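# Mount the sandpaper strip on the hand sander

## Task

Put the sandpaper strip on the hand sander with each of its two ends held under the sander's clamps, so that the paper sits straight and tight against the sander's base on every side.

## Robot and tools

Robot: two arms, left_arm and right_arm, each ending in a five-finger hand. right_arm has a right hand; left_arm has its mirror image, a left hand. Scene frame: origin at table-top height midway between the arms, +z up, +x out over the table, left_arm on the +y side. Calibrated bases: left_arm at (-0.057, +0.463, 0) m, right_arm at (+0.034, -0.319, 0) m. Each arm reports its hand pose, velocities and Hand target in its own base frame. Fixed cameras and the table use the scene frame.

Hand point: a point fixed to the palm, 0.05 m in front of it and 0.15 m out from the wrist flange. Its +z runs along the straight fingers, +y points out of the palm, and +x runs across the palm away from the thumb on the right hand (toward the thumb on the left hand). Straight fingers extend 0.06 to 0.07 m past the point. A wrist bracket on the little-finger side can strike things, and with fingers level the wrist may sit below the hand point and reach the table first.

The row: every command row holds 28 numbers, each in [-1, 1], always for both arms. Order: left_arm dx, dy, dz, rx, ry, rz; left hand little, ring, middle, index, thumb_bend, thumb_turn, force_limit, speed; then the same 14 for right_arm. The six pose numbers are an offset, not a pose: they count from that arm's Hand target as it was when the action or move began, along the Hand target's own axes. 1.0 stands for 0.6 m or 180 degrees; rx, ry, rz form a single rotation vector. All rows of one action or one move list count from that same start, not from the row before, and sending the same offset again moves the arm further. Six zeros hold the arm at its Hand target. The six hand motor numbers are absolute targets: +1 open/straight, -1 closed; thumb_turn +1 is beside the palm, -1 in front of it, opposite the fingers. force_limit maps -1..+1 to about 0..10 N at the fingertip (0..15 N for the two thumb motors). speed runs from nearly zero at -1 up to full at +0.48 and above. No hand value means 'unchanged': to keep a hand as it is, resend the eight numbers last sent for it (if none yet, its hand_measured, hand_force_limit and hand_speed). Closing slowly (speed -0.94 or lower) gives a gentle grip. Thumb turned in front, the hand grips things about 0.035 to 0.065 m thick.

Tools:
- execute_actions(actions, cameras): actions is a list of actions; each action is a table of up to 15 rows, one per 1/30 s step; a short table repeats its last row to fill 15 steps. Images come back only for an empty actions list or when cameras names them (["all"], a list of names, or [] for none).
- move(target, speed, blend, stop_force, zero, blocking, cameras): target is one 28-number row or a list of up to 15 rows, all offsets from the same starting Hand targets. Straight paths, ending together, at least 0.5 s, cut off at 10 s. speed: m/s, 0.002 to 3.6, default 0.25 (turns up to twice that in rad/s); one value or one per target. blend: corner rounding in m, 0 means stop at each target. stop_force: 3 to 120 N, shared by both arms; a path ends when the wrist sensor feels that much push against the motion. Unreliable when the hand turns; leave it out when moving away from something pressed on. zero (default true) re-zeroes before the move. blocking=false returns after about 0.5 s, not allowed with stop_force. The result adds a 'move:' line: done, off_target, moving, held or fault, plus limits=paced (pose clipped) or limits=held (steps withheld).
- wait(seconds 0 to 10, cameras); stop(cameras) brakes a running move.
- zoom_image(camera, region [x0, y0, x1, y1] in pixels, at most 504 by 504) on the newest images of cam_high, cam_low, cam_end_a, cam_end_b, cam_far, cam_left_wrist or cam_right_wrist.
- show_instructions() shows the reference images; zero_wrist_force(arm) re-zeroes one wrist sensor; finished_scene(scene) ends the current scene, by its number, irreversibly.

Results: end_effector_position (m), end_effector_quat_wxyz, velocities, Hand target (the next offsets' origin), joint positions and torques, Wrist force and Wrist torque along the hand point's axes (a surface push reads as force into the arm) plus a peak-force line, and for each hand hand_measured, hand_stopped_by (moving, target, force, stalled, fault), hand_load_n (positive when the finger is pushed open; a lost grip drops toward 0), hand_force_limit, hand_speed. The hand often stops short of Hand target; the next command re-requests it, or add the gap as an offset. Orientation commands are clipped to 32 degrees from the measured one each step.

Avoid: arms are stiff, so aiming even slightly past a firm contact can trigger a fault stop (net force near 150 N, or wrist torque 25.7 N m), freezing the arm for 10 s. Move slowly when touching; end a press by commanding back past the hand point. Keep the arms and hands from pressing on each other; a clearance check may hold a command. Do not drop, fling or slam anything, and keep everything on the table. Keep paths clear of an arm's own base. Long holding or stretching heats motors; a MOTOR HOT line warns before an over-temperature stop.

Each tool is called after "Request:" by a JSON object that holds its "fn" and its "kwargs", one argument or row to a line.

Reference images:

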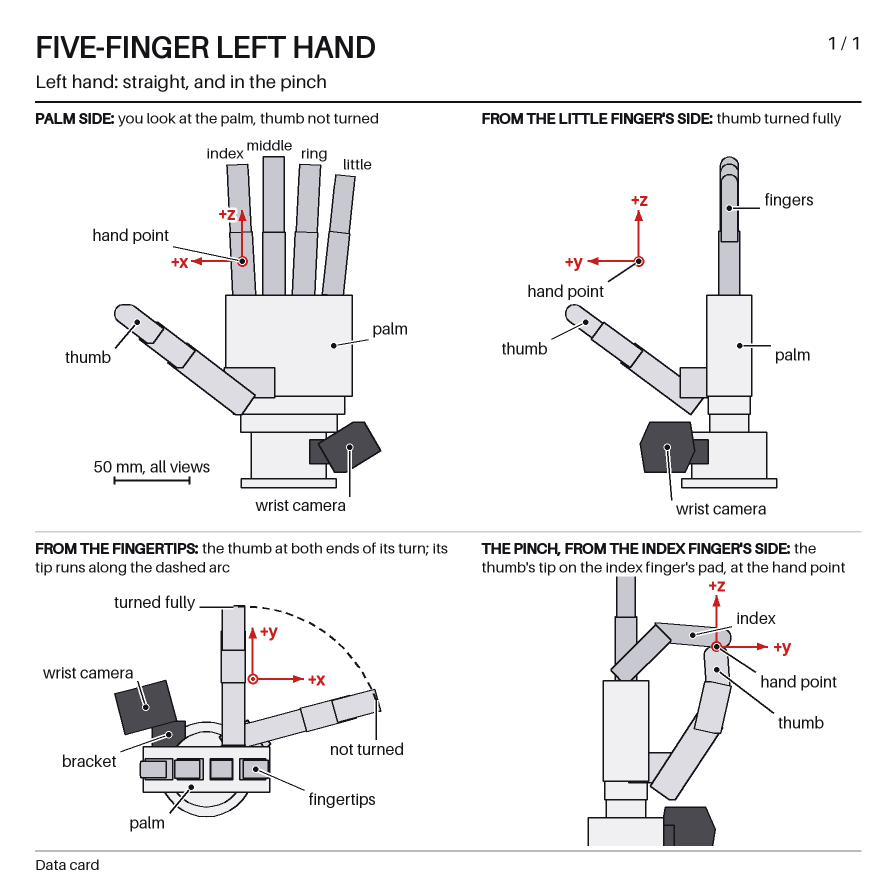

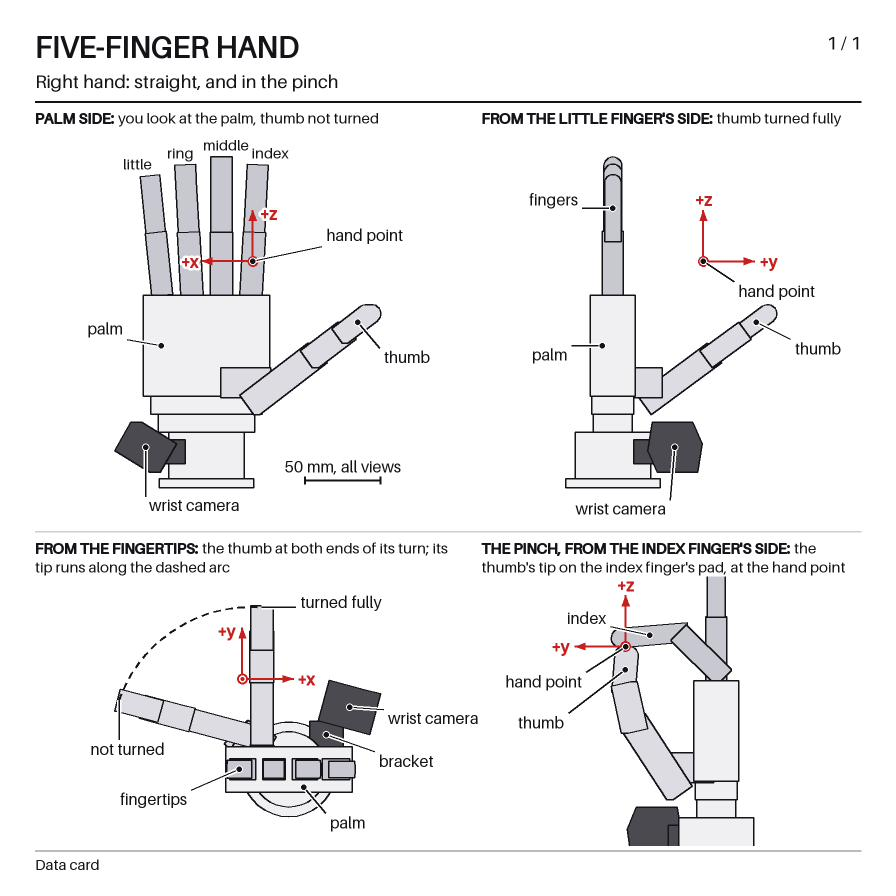

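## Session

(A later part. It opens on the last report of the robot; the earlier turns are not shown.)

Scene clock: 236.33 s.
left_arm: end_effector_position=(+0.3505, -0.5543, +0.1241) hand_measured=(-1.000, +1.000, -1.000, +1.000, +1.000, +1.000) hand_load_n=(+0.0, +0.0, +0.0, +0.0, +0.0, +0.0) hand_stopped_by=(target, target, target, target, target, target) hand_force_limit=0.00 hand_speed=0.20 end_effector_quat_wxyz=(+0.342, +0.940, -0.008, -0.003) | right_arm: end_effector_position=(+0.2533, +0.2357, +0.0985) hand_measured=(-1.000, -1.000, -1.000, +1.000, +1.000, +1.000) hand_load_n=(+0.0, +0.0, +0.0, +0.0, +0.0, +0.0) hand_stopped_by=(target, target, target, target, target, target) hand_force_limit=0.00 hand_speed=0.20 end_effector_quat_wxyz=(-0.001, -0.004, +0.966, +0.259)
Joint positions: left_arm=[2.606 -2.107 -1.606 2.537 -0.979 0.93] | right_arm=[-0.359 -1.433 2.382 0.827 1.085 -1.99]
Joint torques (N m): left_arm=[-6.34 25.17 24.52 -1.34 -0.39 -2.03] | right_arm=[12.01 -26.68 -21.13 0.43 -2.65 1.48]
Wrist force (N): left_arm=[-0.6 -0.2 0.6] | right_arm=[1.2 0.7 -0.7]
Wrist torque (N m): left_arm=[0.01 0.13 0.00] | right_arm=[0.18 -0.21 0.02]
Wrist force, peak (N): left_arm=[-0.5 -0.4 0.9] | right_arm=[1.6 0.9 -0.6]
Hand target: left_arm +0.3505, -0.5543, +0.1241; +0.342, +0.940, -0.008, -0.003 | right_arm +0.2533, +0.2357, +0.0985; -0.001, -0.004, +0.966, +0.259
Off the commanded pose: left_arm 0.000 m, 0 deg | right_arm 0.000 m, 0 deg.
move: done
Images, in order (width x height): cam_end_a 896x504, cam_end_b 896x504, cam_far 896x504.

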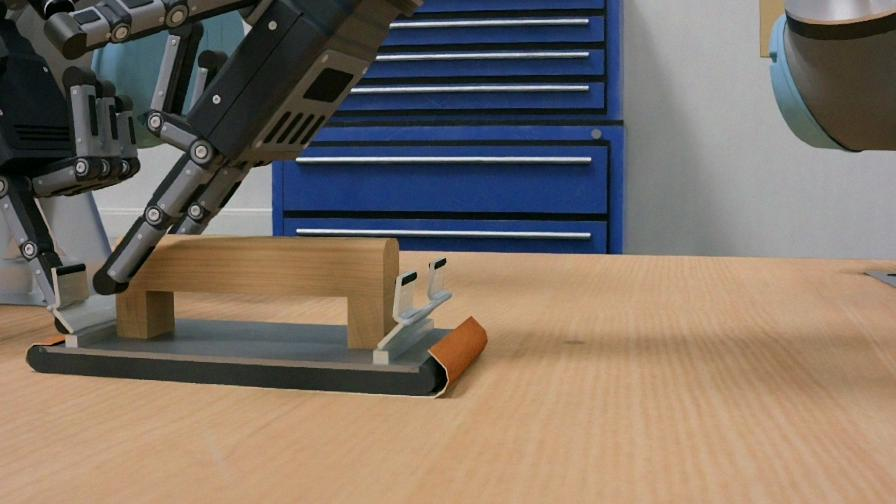

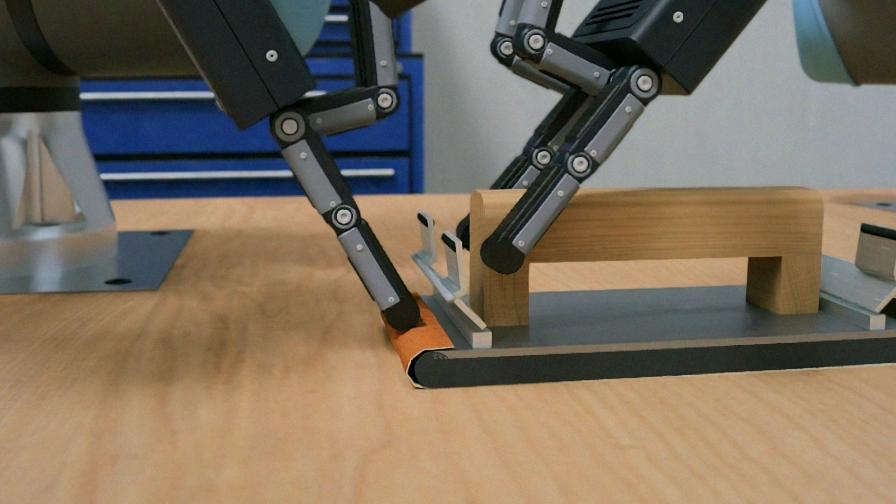

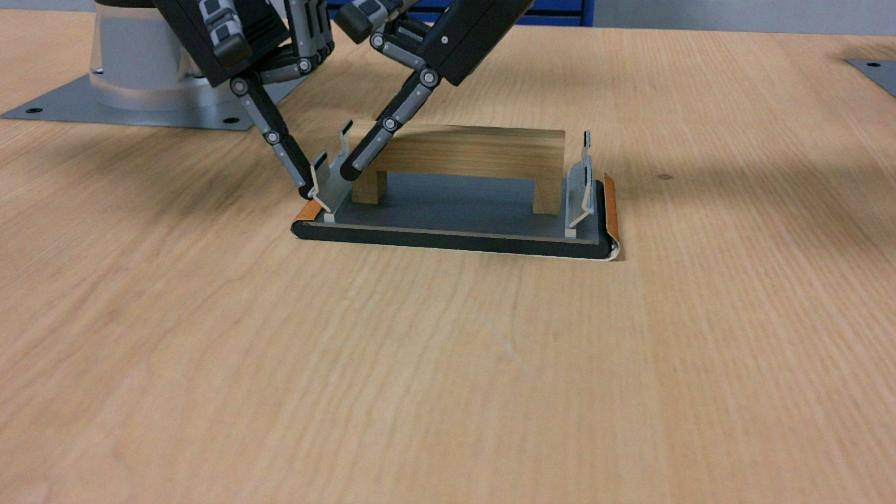

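Request:
{"fn": "move", "kwargs": {
  "target": [0,0,0,0,0,0,-1,1,-1,1,1,1,0,0.2,0,0.0018,0.002,0,0,0,-1,-1,-1,1,1,1,0,0.2],
  "speed": 0.01,
  "stop_force": 10,
  "cameras": ["cam_end_a","cam_far","cam_end_b"]
}}

Request:
{"fn": "zoom_image", "kwargs": {
  "camera": "cam_end_b",
  "region": [340, 220, 520, 400]
}}

Request:
{"fn": "zoom_image", "kwargs": {
  "camera": "cam_end_a",
  "region": [0, 220, 180, 400]
}}

Request:
{"fn": "zoom_image", "kwargs": {
  "camera": "cam_far",
  "region": [250, 90, 410, 250]
}}

Scene clock: 250.97 s.
left_arm: end_effector_position=(+0.3505, -0.5543, +0.1241) hand_measured=(-1.000, +1.000, -1.000, +1.000, +1.000, +1.000) hand_load_n=(+0.5, +0.0, +0.0, +0.0, +0.0, +0.0) hand_stopped_by=(target, target, target, target, target, target) hand_force_limit=0.00 hand_speed=0.20 end_effector_quat_wxyz=(+0.342, +0.940, -0.008, -0.003) | right_arm: end_effector_position=(+0.2533, +0.2373, +0.0980) hand_measured=(-1.000, -1.000, -1.000, +1.000, +1.000, +1.000) hand_load_n=(+0.0, +0.0, +0.0, +0.5, +0.0, +0.0) hand_stopped_by=(target, target, target, target, target, target) hand_force_limit=0.00 hand_speed=0.20 end_effector_quat_wxyz=(-0.001, -0.004, +0.966, +0.259)
Joint positions: left_arm=[2.606 -2.107 -1.606 2.537 -0.979 0.93] | right_arm=[-0.352 -1.432 2.38 0.823 1.084 -1.982]
Joint torques (N m): left_arm=[-6.09 25.84 24.27 -1.9 -0.43 -1.82] | right_arm=[14.15 -1.39 -19.91 0.18 -3.08 1.38]
Wrist force (N): left_arm=[-0.5 -0.5 0.7] | right_arm=[1.1 -1.4 -7.6]
Wrist torque (N m): left_arm=[-0.03 0.11 0.02] | right_arm=[0.62 -0.22 -0.02]
Wrist force, peak (N): left_arm=[-0.6 -0.3 1.0] | right_arm=[1.3 -1.2 -7.7]
Hand target: left_arm +0.3505, -0.5543, +0.1241; +0.342, +0.940, -0.008, -0.003 | right_arm +0.2533, +0.2373, +0.0980; -0.001, -0.004, +0.966, +0.259
Off the commanded pose: left_arm 0.000 m, 0 deg | right_arm 0.000 m, 0 deg.
move: done
Images, in order (width x height): cam_end_a 896x504, cam_end_b 896x504, cam_far 896x504.

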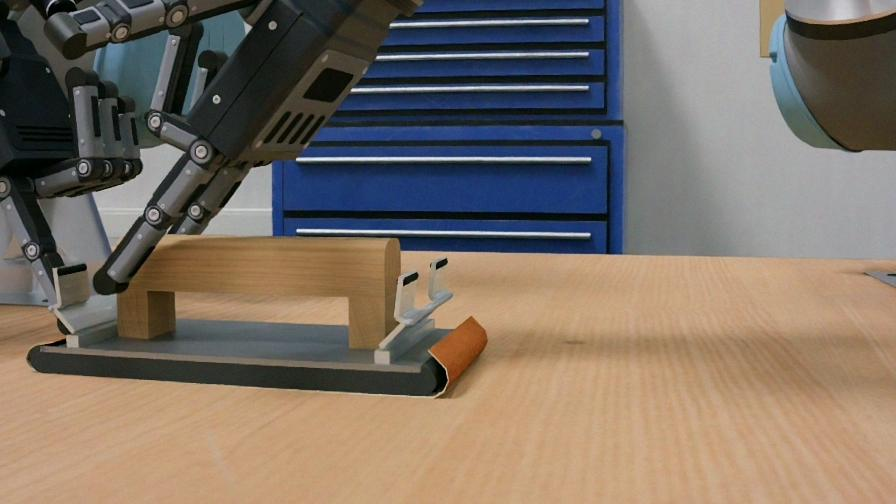

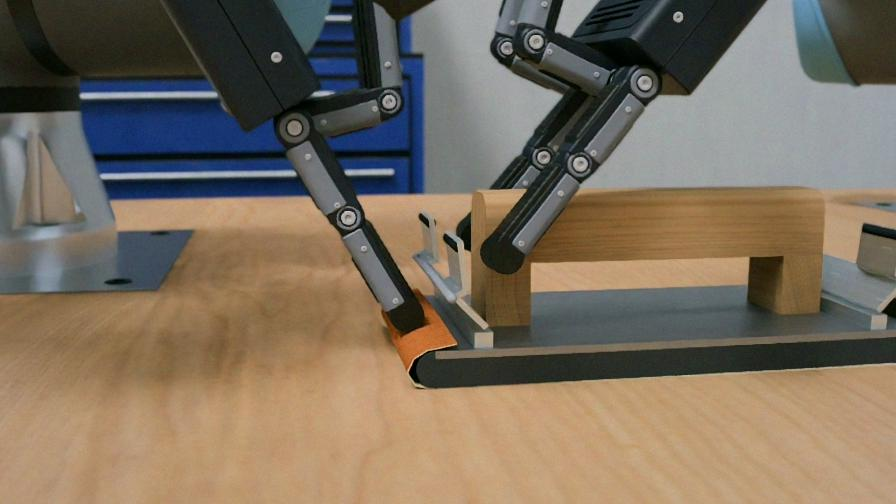

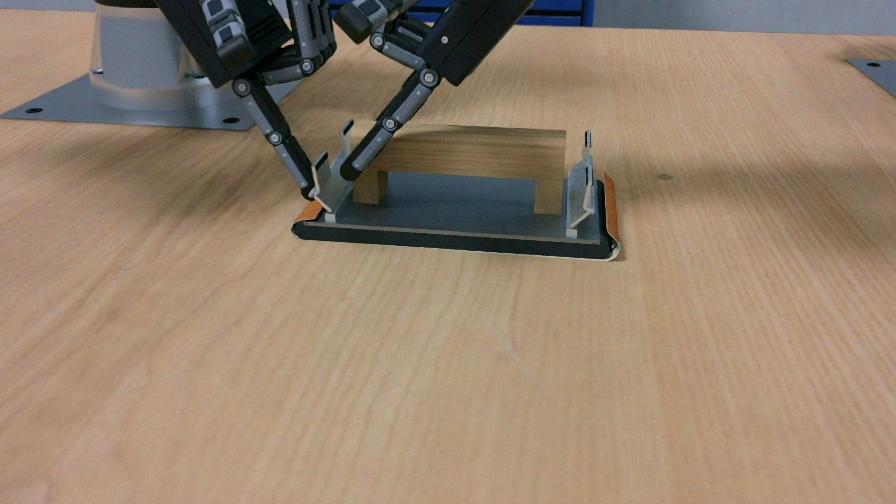

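Scaled by 2.800 from the camera's 896x504 image, which has a finer 1280x720 frame.

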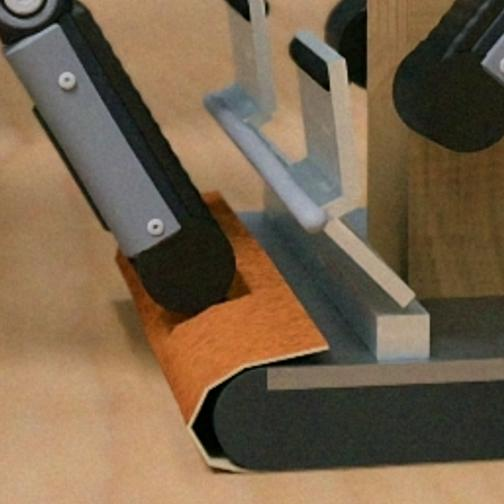

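Scaled by 2.800 from the camera's 896x504 image, which has a finer 1280x720 frame.

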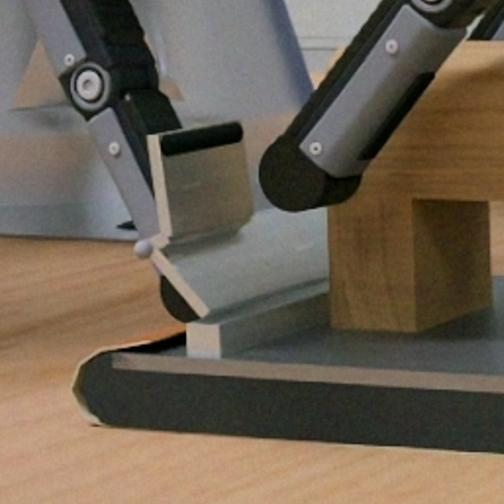

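Scaled by 3.150 from the camera's 896x504 image, which has a finer 1280x720 frame.

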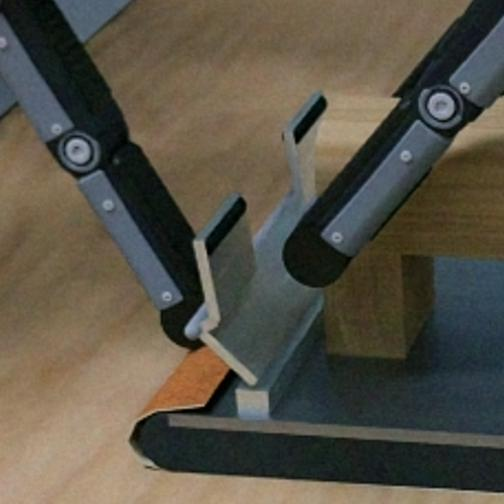

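Request:
{"fn": "move", "kwargs": {
  "target": [0,0.0095,0.0112,0,0,0,-1,1,-1,1,1,1,0,0.2,0,0,0,0,0,0,-1,-1,-1,1,1,1,0,0.2],
  "speed": 0.015,
  "stop_force": 15,
  "cameras": ["cam_end_b","cam_far"]
}}

Scene clock: 306.93 s.
left_arm: end_effector_position=(+0.3504, -0.5629, +0.1226) hand_measured=(-1.000, +1.000, -1.000, +1.000, +1.000, +1.000) hand_load_n=(+0.0, +0.0, +0.0, +0.0, +0.0, +0.0) hand_stopped_by=(target, target, target, target, target, target) hand_force_limit=0.00 hand_speed=0.20 end_effector_quat_wxyz=(+0.342, +0.940, -0.008, -0.003) | right_arm: end_effector_position=(+0.2533, +0.2373, +0.0980) hand_measured=(-1.000, -1.000, -1.000, +1.000, +1.000, +1.000) hand_load_n=(+0.0, +0.0, +0.0, +0.5, +0.0, +0.0) hand_stopped_by=(target, target, target, target, target, target) hand_force_limit=0.00 hand_speed=0.20 end_effector_quat_wxyz=(-0.001, -0.004, +0.966, +0.259)
Joint positions: left_arm=[2.589 -2.12 -1.586 2.54 -0.986 0.912] | right_arm=[-0.352 -1.432 2.38 0.823 1.084 -1.982]
Joint torques (N m): left_arm=[-6.85 26.22 23.65 -0.44 -0.63 -2] | right_arm=[13.7 -1.68 -19.47 0.31 -3.09 1.43]
Wrist force (N): left_arm=[-0.5 -0.2 0.7] | right_arm=[0.9 -1.0 -7.0]
Wrist torque (N m): left_arm=[0.01 0.11 0.01] | right_arm=[0.67 -0.22 -0.01]
Wrist force, peak (N): left_arm=[-0.7 -0.4 1.0] | right_arm=[1.2 -1.2 -7.7]
Hand target: left_arm +0.3504, -0.5629, +0.1226; +0.342, +0.940, -0.008, -0.003 | right_arm +0.2533, +0.2373, +0.0980; -0.001, -0.004, +0.966, +0.259
Off the commanded pose: left_arm 0.000 m, 0 deg | right_arm 0.000 m, 0 deg.
move: done
Images, in order (width x height): cam_end_b 896x504, cam_far 896x504.

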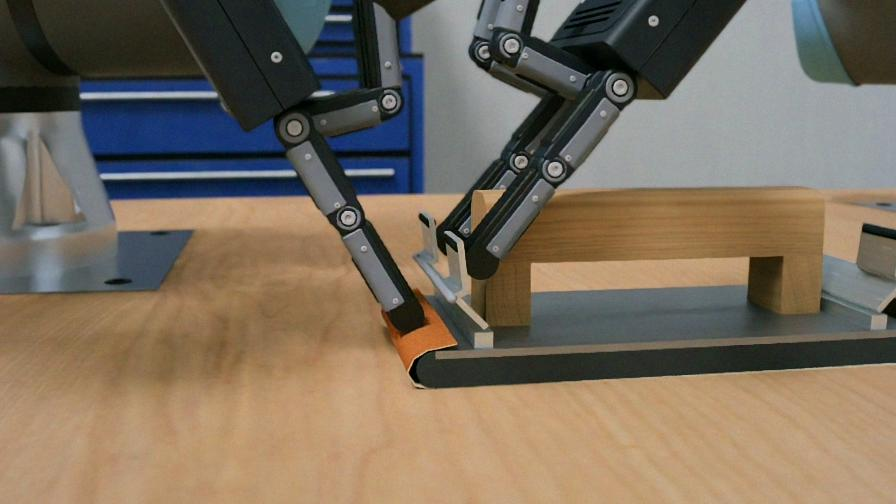

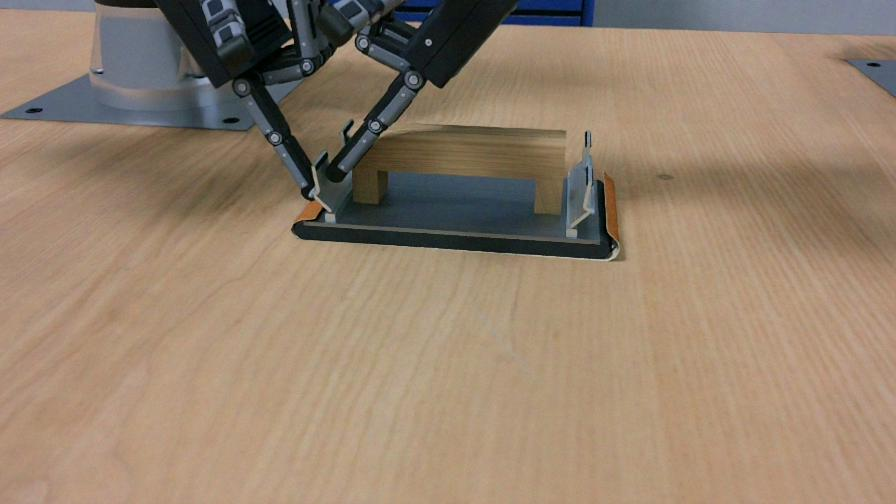

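Request:
{"fn": "zoom_image", "kwargs": {
  "camera": "cam_end_b",
  "region": [340, 190, 560, 410]
}}

Scaled by 2.291 from the camera's 896x504 image, which has a finer 1280x720 frame.

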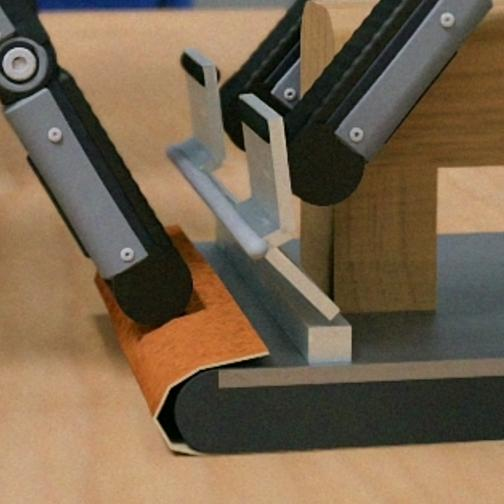

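Request:
{"fn": "move", "kwargs": {
  "target": [0,0,0,0,0,0,-1,1,-1,1,1,1,0,0.2,0,0.00444,0.00064,0,0,0,-1,-1,-1,1,1,1,0,0.2],
  "speed": 0.015,
  "stop_force": 12,
  "cameras": ["cam_end_b"]
}}

Request:
{"fn": "zoom_image", "kwargs": {
  "camera": "cam_end_b",
  "region": [340, 190, 560, 410]
}}

Scene clock: 324.30 s.
left_arm: end_effector_position=(+0.3504, -0.5629, +0.1226) hand_measured=(-1.000, +1.000, -1.000, +1.000, +1.000, +1.000) hand_load_n=(+0.0, +0.0, +0.0, +0.5, +0.0, +0.0) hand_stopped_by=(target, target, target, target, target, target) hand_force_limit=0.00 hand_speed=0.20 end_effector_quat_wxyz=(+0.342, +0.940, -0.008, -0.003) | right_arm: end_effector_position=(+0.2533, +0.2398, +0.0990) hand_measured=(-1.000, -1.000, -1.000, +1.000, +1.000, +1.000) hand_load_n=(+0.0, +0.0, +0.0, +0.0, +0.0, +0.0) hand_stopped_by=(target, target, target, target, target, target) hand_force_limit=0.00 hand_speed=0.20 end_effector_quat_wxyz=(-0.001, -0.004, +0.966, +0.259)
Joint positions: left_arm=[2.589 -2.12 -1.586 2.54 -0.986 0.912] | right_arm=[-0.34 -1.434 2.377 0.823 1.081 -1.968]
Joint torques (N m): left_arm=[-6.94 26 23.93 -0.52 0.72 -2.01] | right_arm=[12.6 -26.49 -20.82 1.11 -3.02 1.42]
Wrist force (N): left_arm=[-0.6 -1.1 -0.4] | right_arm=[1.5 -1.0 -4.3]
Wrist torque (N m): left_arm=[0.08 0.07 0.04] | right_arm=[0.42 -0.21 0.02]
Wrist force, peak (N): left_arm=[-0.6 -1.3 -0.2] | right_arm=[1.3 -1.3 -7.8]
Hand target: left_arm +0.3504, -0.5629, +0.1226; +0.342, +0.940, -0.008, -0.003 | right_arm +0.2533, +0.2398, +0.0990; -0.001, -0.004, +0.966, +0.259
Off the commanded pose: left_arm 0.000 m, 0 deg | right_arm 0.000 m, 0 deg.
move: done
Images, in order (width x height): cam_end_b 896x504.

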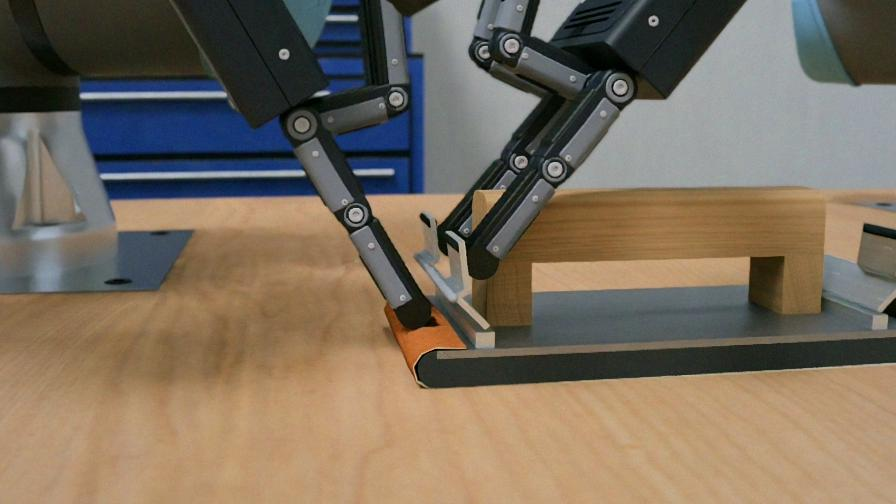

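Scaled by 2.291 from the camera's 896x504 image, which has a finer 1280x720 frame.

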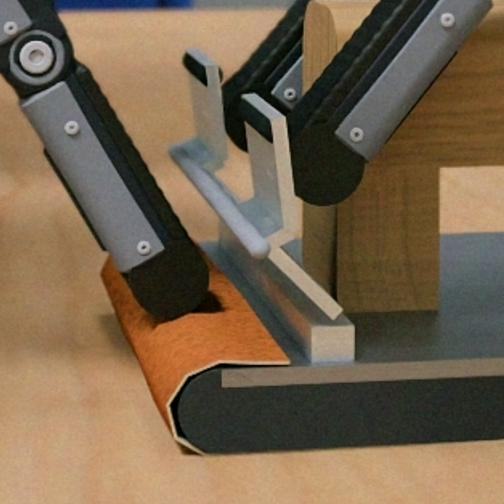

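Request:
{"fn": "move", "kwargs": {
  "target": [0,0.00845,0.01535,0,0,0,-1,1,-1,1,1,1,0,0.2,0,-0.005,-0.00135,0,0,0,-1,-1,-1,1,1,1,0,0.2],
  "speed": 0.015,
  "stop_force": 20,
  "cameras": ["cam_end_b","cam_far"]
}}

Request:
{"fn": "zoom_image", "kwargs": {
  "camera": "cam_end_b",
  "region": [340, 190, 560, 410]
}}

Scene clock: 355.00 s.
left_arm: end_effector_position=(+0.3502, -0.5727, +0.1188) hand_measured=(-1.000, +1.000, -1.000, +1.000, +1.000, +1.000) hand_load_n=(+0.0, +0.0, +0.0, +0.0, +0.5, +0.0) hand_stopped_by=(target, target, target, target, target, target) hand_force_limit=0.00 hand_speed=0.20 end_effector_quat_wxyz=(+0.342, +0.940, -0.008, -0.003) | right_arm: end_effector_position=(+0.2533, +0.2368, +0.0982) hand_measured=(-1.000, -1.000, -1.000, +1.000, +1.000, +1.000) hand_load_n=(+0.0, +0.0, +0.0, +0.0, +0.0, +0.0) hand_stopped_by=(target, target, target, target, target, target) hand_force_limit=0.00 hand_speed=0.20 end_effector_quat_wxyz=(-0.001, -0.004, +0.966, +0.259)
Joint positions: left_arm=[2.571 -2.138 -1.565 2.548 -0.993 0.892] | right_arm=[-0.354 -1.432 2.381 0.825 1.084 -1.985]
Joint torques (N m): left_arm=[-6.97 27.49 24.11 -0.4 -0.69 -1.94] | right_arm=[-12.45 -2.3 1.75 5.34 1.29 -1.2]
Wrist force (N): left_arm=[-0.3 0.1 0.7] | right_arm=[1.1 0.9 -0.5]
Wrist torque (N m): left_arm=[0.06 0.08 0.02] | right_arm=[0.16 -0.18 0.14]
Wrist force, peak (N): left_arm=[-0.7 -3.6 -7.2] | right_arm=[1.5 -1.0 -4.5]
Hand target: left_arm +0.3502, -0.5727, +0.1188; +0.342, +0.940, -0.008, -0.003 | right_arm +0.2533, +0.2368, +0.0982; -0.001, -0.004, +0.966, +0.259
Off the commanded pose: left_arm 0.000 m, 0 deg | right_arm 0.000 m, 0 deg.
move: done
Images, in order (width x height): cam_end_b 896x504, cam_far 896x504.

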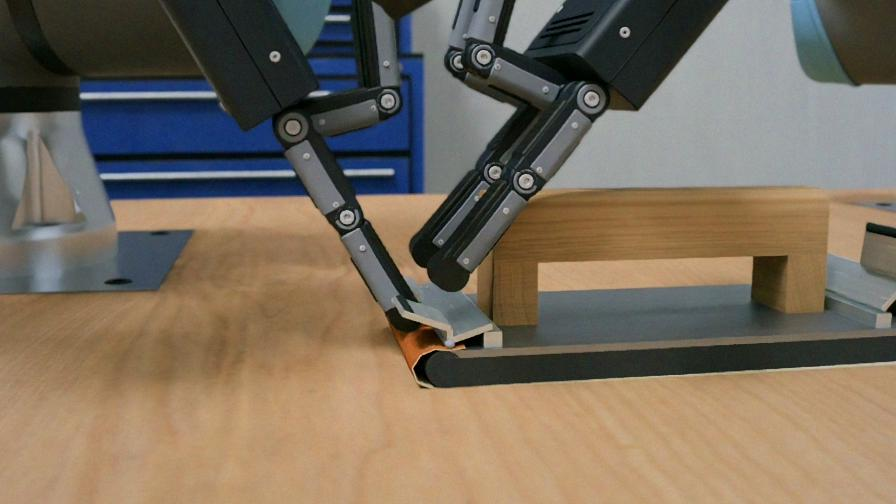

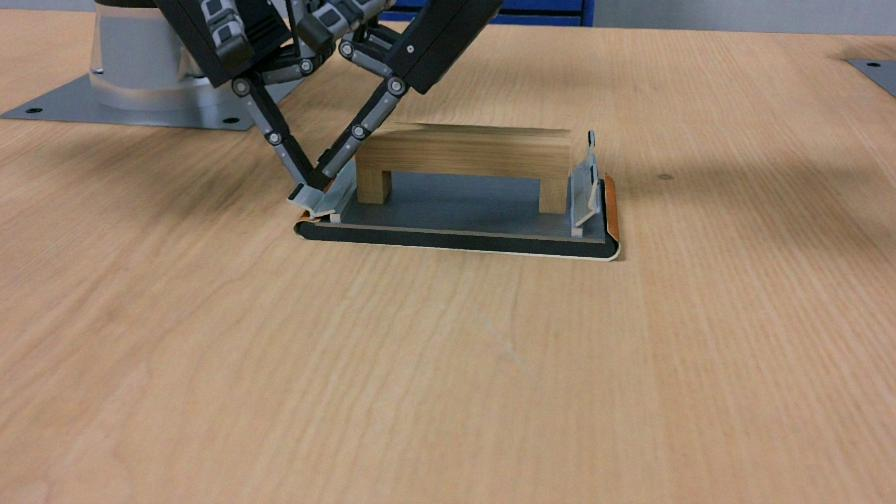

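Scaled by 2.291 from the camera's 896x504 image, which has a finer 1280x720 frame.

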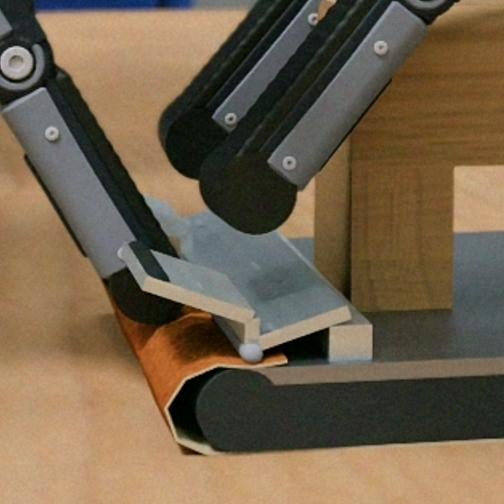

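Request:
{"fn": "move", "kwargs": {
  "target": [
    [0,0,-0.0083,0,0,0,-1,1,-1,1,1,1,0,0.2,0,0,0,0,0,0,-1,-1,-1,1,1,1,0,0.2],
    [0,0,-0.15,0,0,0,-1,1,-1,1,1,1,0,0.2,0,0,0,0,0,0,-1,-1,-1,1,1,1,0,0.2]
  ],
  "speed": [0.03,0.12],
  "blend": 0.005,
  "cameras": ["cam_end_b","cam_far"]
}}

Request:
{"fn": "zoom_image", "kwargs": {
  "camera": "cam_end_b",
  "region": [340, 190, 560, 410]
}}

Request:
{"fn": "zoom_image", "kwargs": {
  "camera": "cam_far",
  "region": [270, 110, 490, 270]
}}

Scene clock: 374.77 s.
left_arm: end_effector_position=(+0.3511, -0.5151, +0.1876) hand_measured=(-1.000, +1.000, -1.000, +1.000, +1.000, +1.000) hand_load_n=(+0.0, -0.5, +0.0, +0.0, +0.0, +0.0) hand_stopped_by=(target, target, target, target, target, target) hand_force_limit=0.00 hand_speed=0.20 end_effector_quat_wxyz=(+0.342, +0.940, -0.008, -0.003) | right_arm: end_effector_position=(+0.2533, +0.2368, +0.0982) hand_measured=(-1.000, -1.000, -1.000, +1.000, +1.000, +1.000) hand_load_n=(+0.0, +0.0, +0.0, +0.0, +0.0, +0.0) hand_stopped_by=(target, target, target, target, target, target) hand_force_limit=0.00 hand_speed=0.20 end_effector_quat_wxyz=(-0.001, -0.004, +0.966, +0.259)
Joint positions: left_arm=[2.684 -1.983 -1.628 2.384 -0.951 1.019] | right_arm=[-0.354 -1.432 2.381 0.825 1.084 -1.985]
Joint torques (N m): left_arm=[8.61 39.36 6.25 -3.72 1.91 1.55] | right_arm=[-12.83 -2.8 1.57 5.22 1.18 -1.15]
Wrist force (N): left_arm=[-0.6 -0.4 0.3] | right_arm=[1.3 0.7 -0.3]
Wrist torque (N m): left_arm=[0.00 0.11 -0.12] | right_arm=[0.11 -0.21 0.14]
Wrist force, peak (N): left_arm=[-0.5 -0.2 1.1] | right_arm=[1.6 0.9 -0.5]
Hand target: left_arm +0.3511, -0.5150, +0.1878; +0.342, +0.940, -0.008, -0.003 | right_arm +0.2533, +0.2368, +0.0982; -0.001, -0.004, +0.966, +0.259
Off the commanded pose: left_arm 0.000 m, 0 deg | right_arm 0.000 m, 0 deg.
move: done; blend cut to 0.0025 m at target 1
Images, in order (width x height): cam_end_b 896x504, cam_far 896x504.

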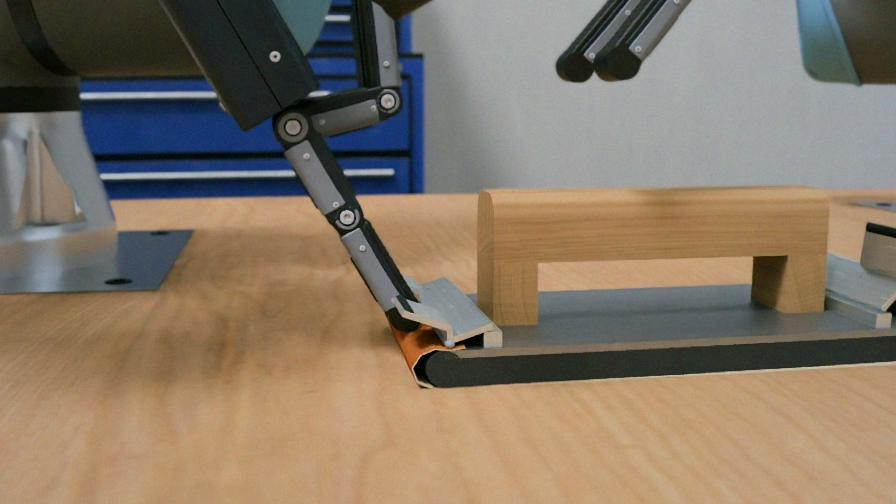

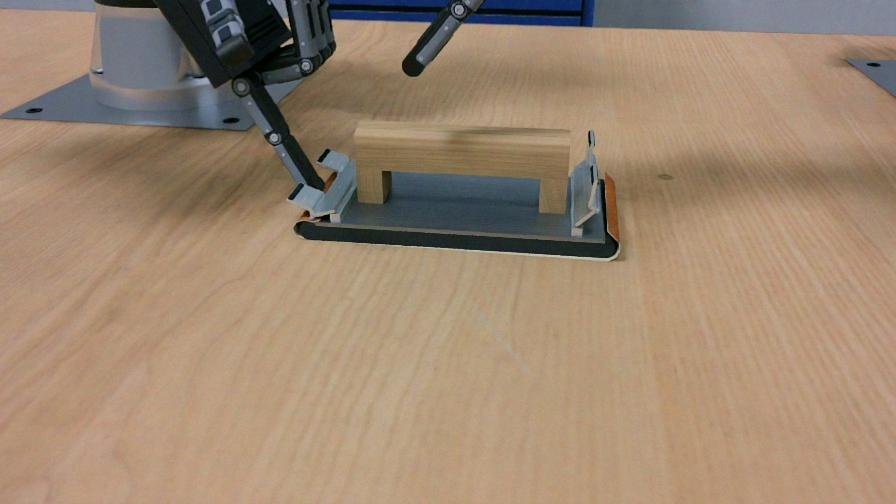

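Scaled by 2.291 from the camera's 896x504 image, which has a finer 1280x720 frame.

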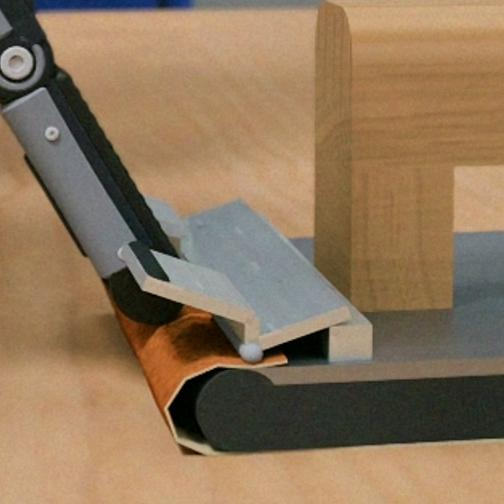

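Scaled by 2.291 from the camera's 896x504 image, which has a finer 1280x720 frame.

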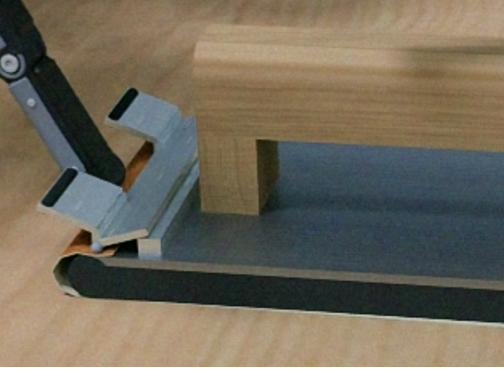

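Request:
{"fn": "move", "kwargs": {
  "target": [
    [0,0,0,0,0,0,-1,1,-1,1,1,1,0,0.2,0,0,-0.03,0,0,0,-1,-1,-1,1,1,1,0,0.2],
    [0,0,0,0,0,0,-1,1,-1,1,1,1,0,0.2,0,0,-0.2,0,0,0,-1,-1,-1,1,1,1,0,0.2]
  ],
  "speed": [0.03,0.12],
  "blend": 0.008,
  "cameras": ["cam_end_b"]
}}

Request:
{"fn": "move", "kwargs": {
  "target": [-0.0363,-0.1615,-0.162,0.0556,0,0,-1,-1,-1,1,1,1,0,0.2,0,0,-0.05,0,0,0,-1,-1,-1,1,1,1,0,0.2],
  "speed": 0.15,
  "cameras": ["cam_end_a","cam_far","cam_end_b"]
}}

Scene clock: 417.43 s.
left_arm: end_effector_position=(+0.3511, -0.5150, +0.1878) hand_measured=(-1.000, +1.000, -1.000, +1.000, +1.000, +1.000) hand_load_n=(+0.0, +0.0, +0.0, +0.0, +0.0, +0.0) hand_stopped_by=(target, target, target, target, target, target) hand_force_limit=0.00 hand_speed=0.20 end_effector_quat_wxyz=(+0.342, +0.940, -0.008, -0.003) | right_arm: end_effector_position=(+0.2539, +0.1768, +0.2020) hand_measured=(-1.000, -1.000, -1.000, +1.000, +1.000, +1.000) hand_load_n=(+0.0, +0.0, +0.0, +0.0, +0.0, +0.0) hand_stopped_by=(target, target, target, target, target, target) hand_force_limit=0.00 hand_speed=0.20 end_effector_quat_wxyz=(-0.001, -0.004, +0.966, +0.259)
Joint positions: left_arm=[2.685 -1.983 -1.628 2.383 -0.951 1.02] | right_arm=[-0.638 -1.672 2.297 1.281 1.16 -2.289]
Joint torques (N m): left_arm=[8.38 37.94 7.06 -3.68 1.82 1.49] | right_arm=[-13.57 -20.72 -25.67 5.47 1.52 -1.37]
Wrist force (N): left_arm=[-0.6 -0.4 0.6] | right_arm=[0.7 1.4 -0.4]
Wrist torque (N m): left_arm=[-0.02 0.12 -0.11] | right_arm=[0.23 -0.05 0.18]
Wrist force, peak (N): left_arm=[-0.8 -0.4 0.6] | right_arm=[0.4 1.5 -1.0]
Hand target: left_arm +0.3511, -0.5150, +0.1878; +0.342, +0.940, -0.008, -0.003 | right_arm +0.2538, +0.1767, +0.2021; -0.001, -0.004, +0.966, +0.259
Off the commanded pose: left_arm 0.000 m, 0 deg | right_arm 0.000 m, 0 deg.
move: done
Images, in order (width x height): cam_end_b 896x504.

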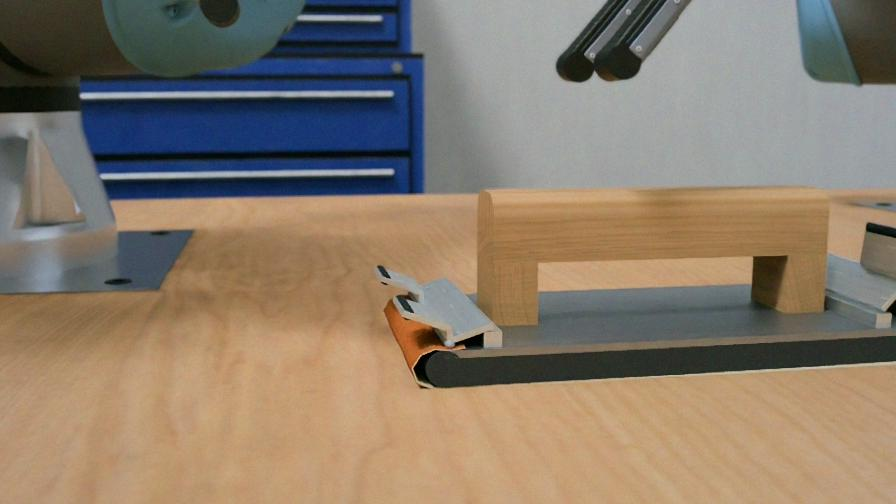

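Scene clock: 419.10 s.
left_arm: end_effector_position=(+0.3316, -0.3780, +0.2000) hand_measured=(-1.000, -1.000, -1.000, +1.000, +1.000, +1.000) hand_load_n=(+0.0, +0.0, +0.0, +0.0, +0.0, +0.0) hand_stopped_by=(target, target, target, target, target, target) hand_force_limit=0.00 hand_speed=0.20 end_effector_quat_wxyz=(+0.258, +0.966, -0.008, -0.002) | right_arm: end_effector_position=(+0.2540, +0.1617, +0.2281) hand_measured=(-1.000, -1.000, -1.000, +1.000, +1.000, +1.000) hand_load_n=(+0.0, +0.0, +0.0, +0.0, +0.0, +0.0) hand_stopped_by=(target, target, target, target, target, target) hand_force_limit=0.00 hand_speed=0.20 end_effector_quat_wxyz=(-0.001, -0.004, +0.966, +0.259)
Joint positions: left_arm=[2.933 -1.783 -1.837 2.158 -1.059 1.35] | right_arm=[-0.703 -1.713 2.259 1.385 1.182 -2.355]
Joint torques (N m): left_arm=[8.66 30.04 6.31 -3.96 -0.63 1.57] | right_arm=[-12.3 -19.79 -26.96 5.49 1.51 -1.18]
Wrist force (N): left_arm=[-0.5 -0.4 0.6] | right_arm=[1.2 0.9 -0.3]
Wrist torque (N m): left_arm=[-0.02 0.10 -0.09] | right_arm=[0.17 -0.15 0.17]
Wrist force, peak (N): left_arm=[-0.4 0.2 1.1] | right_arm=[1.3 1.2 -0.7]
Hand target: left_arm +0.3316, -0.3779, +0.2000; +0.258, +0.966, -0.008, -0.002 | right_arm +0.2540, +0.1617, +0.2281; -0.001, -0.004, +0.966, +0.259
Off the commanded pose: left_arm 0.000 m, 0 deg | right_arm 0.000 m, 0 deg.
move: done
Images, in order (width x height): cam_end_a 896x504, cam_end_b 896x504, cam_far 896x504.

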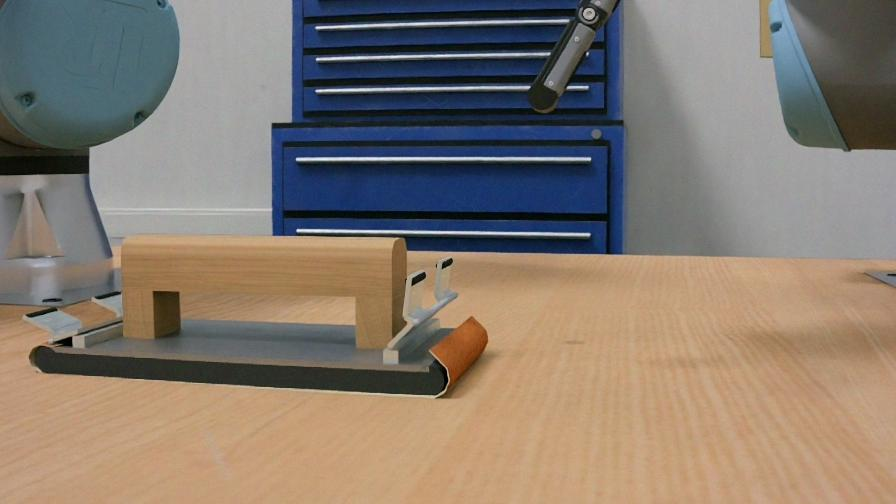

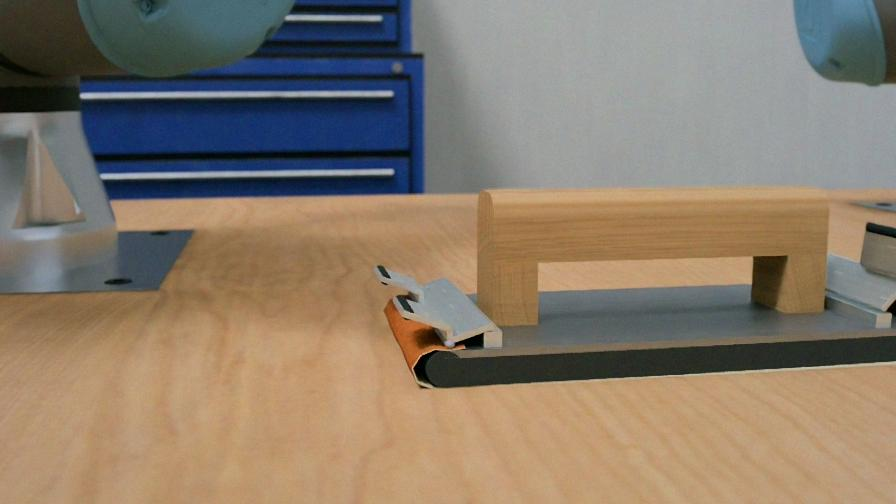

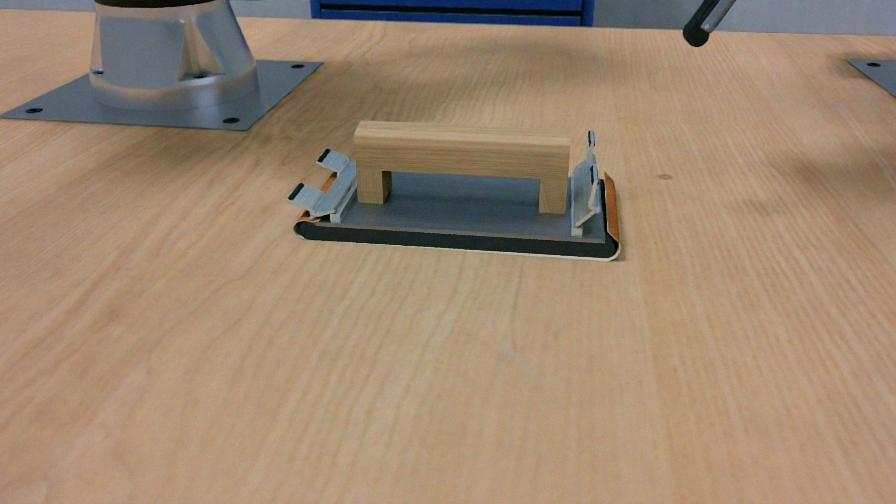

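Request:
{"fn": "move", "kwargs": {
  "target": [0,0.098,0.0,0,0,0,-1,-1,-1,1,1,1,0,0.2,0,0,0,0,0,0,-1,-1,-1,1,1,1,0,0.2],
  "speed": 0.1,
  "cameras": ["cam_high","cam_end_a","cam_left_wrist","cam_far"]
}}

Scene clock: 427.60 s.
left_arm: end_effector_position=(+0.3308, -0.4288, +0.2293) hand_measured=(-1.000, -1.000, -1.000, +1.000, +1.000, +1.000) hand_load_n=(+0.0, +0.0, +0.0, +0.0, +0.0, +0.0) hand_stopped_by=(target, target, target, target, target, target) hand_force_limit=0.00 hand_speed=0.20 end_effector_quat_wxyz=(+0.258, +0.966, -0.008, -0.002) | right_arm: end_effector_position=(+0.2540, +0.1617, +0.2281) hand_measured=(-1.000, -1.000, -1.000, +1.000, +1.000, +1.000) hand_load_n=(+0.0, +0.0, +0.0, +0.0, +0.0, +0.0) hand_stopped_by=(target, target, target, target, target, target) hand_force_limit=0.00 hand_speed=0.20 end_effector_quat_wxyz=(-0.001, -0.004, +0.966, +0.259)
Joint positions: left_arm=[2.795 -1.813 -1.695 2.122 -1.079 1.194] | right_arm=[-0.703 -1.713 2.259 1.386 1.183 -2.355]
Joint torques (N m): left_arm=[-5.53 15.85 25.41 -3.71 -0.5 -2.25] | right_arm=[-12.16 -19.86 -26.33 5.49 1.4 -1.25]
Wrist force (N): left_arm=[-0.2 -0.1 0.4] | right_arm=[1.0 1.2 -0.5]
Wrist torque (N m): left_arm=[0.04 0.07 0.02] | right_arm=[0.23 -0.10 0.16]
Wrist force, peak (N): left_arm=[-0.5 -0.8 0.6] | right_arm=[1.5 1.2 -0.6]
Hand target: left_arm +0.3308, -0.4289, +0.2294; +0.258, +0.966, -0.008, -0.002 | right_arm +0.2540, +0.1617, +0.2281; -0.001, -0.004, +0.966, +0.259
Off the commanded pose: left_arm 0.000 m, 0 deg | right_arm 0.000 m, 0 deg.
move: done
Images, in order (width x height): cam_high 896x504, cam_end_a 896x504, cam_far 896x504, cam_left_wrist 672x504.

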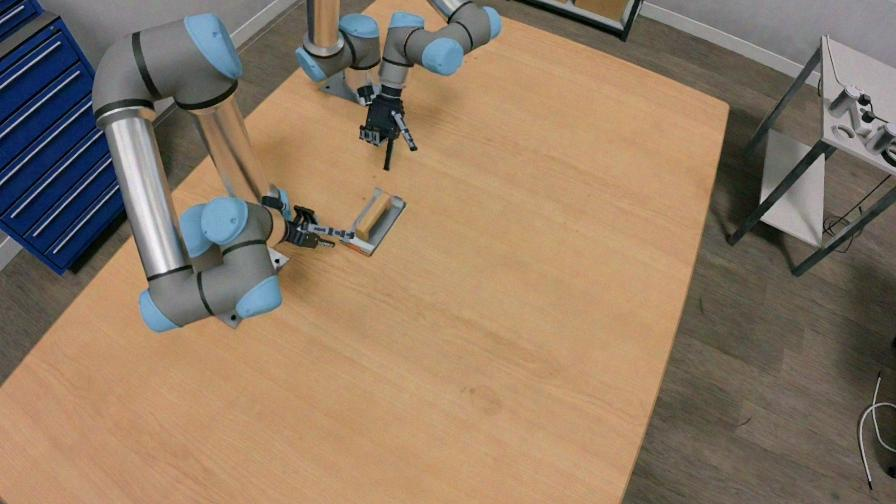

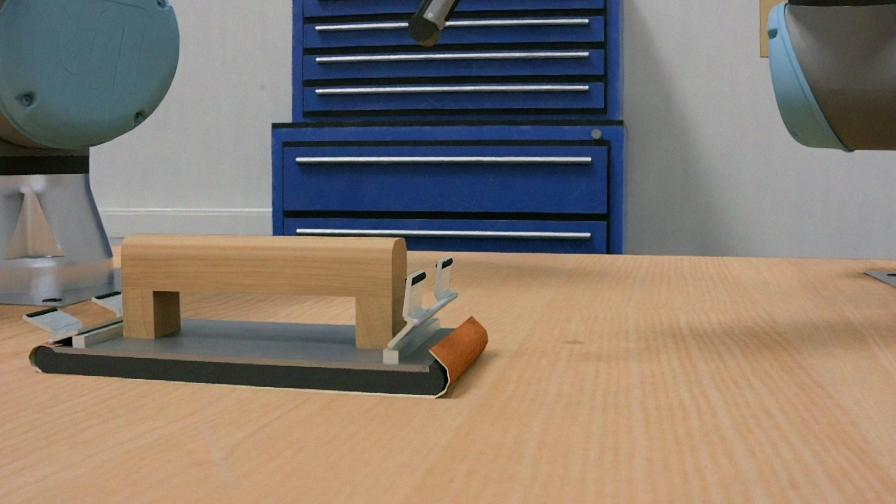

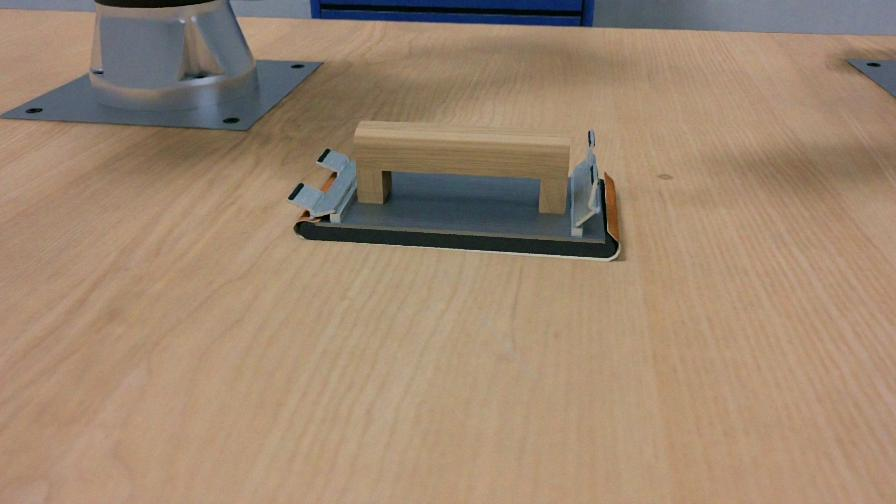

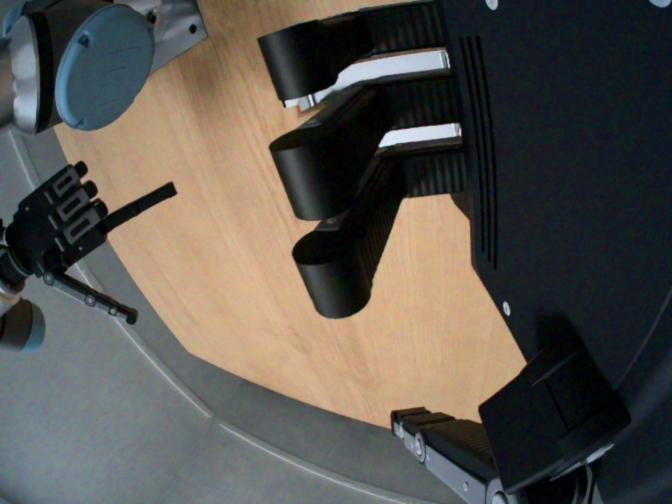

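Request:
{"fn": "zoom_image", "kwargs": {
  "camera": "cam_high",
  "region": [280, 170, 430, 270]
}}

Scaled by 3.360 from the camera's 896x504 image, which has a finer 1280x720 frame.

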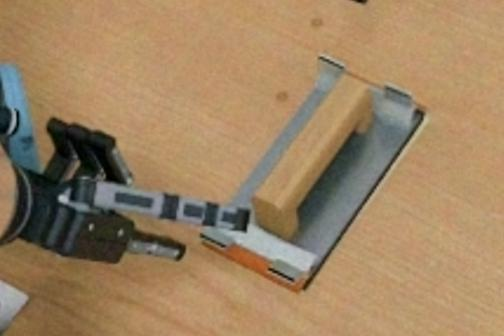

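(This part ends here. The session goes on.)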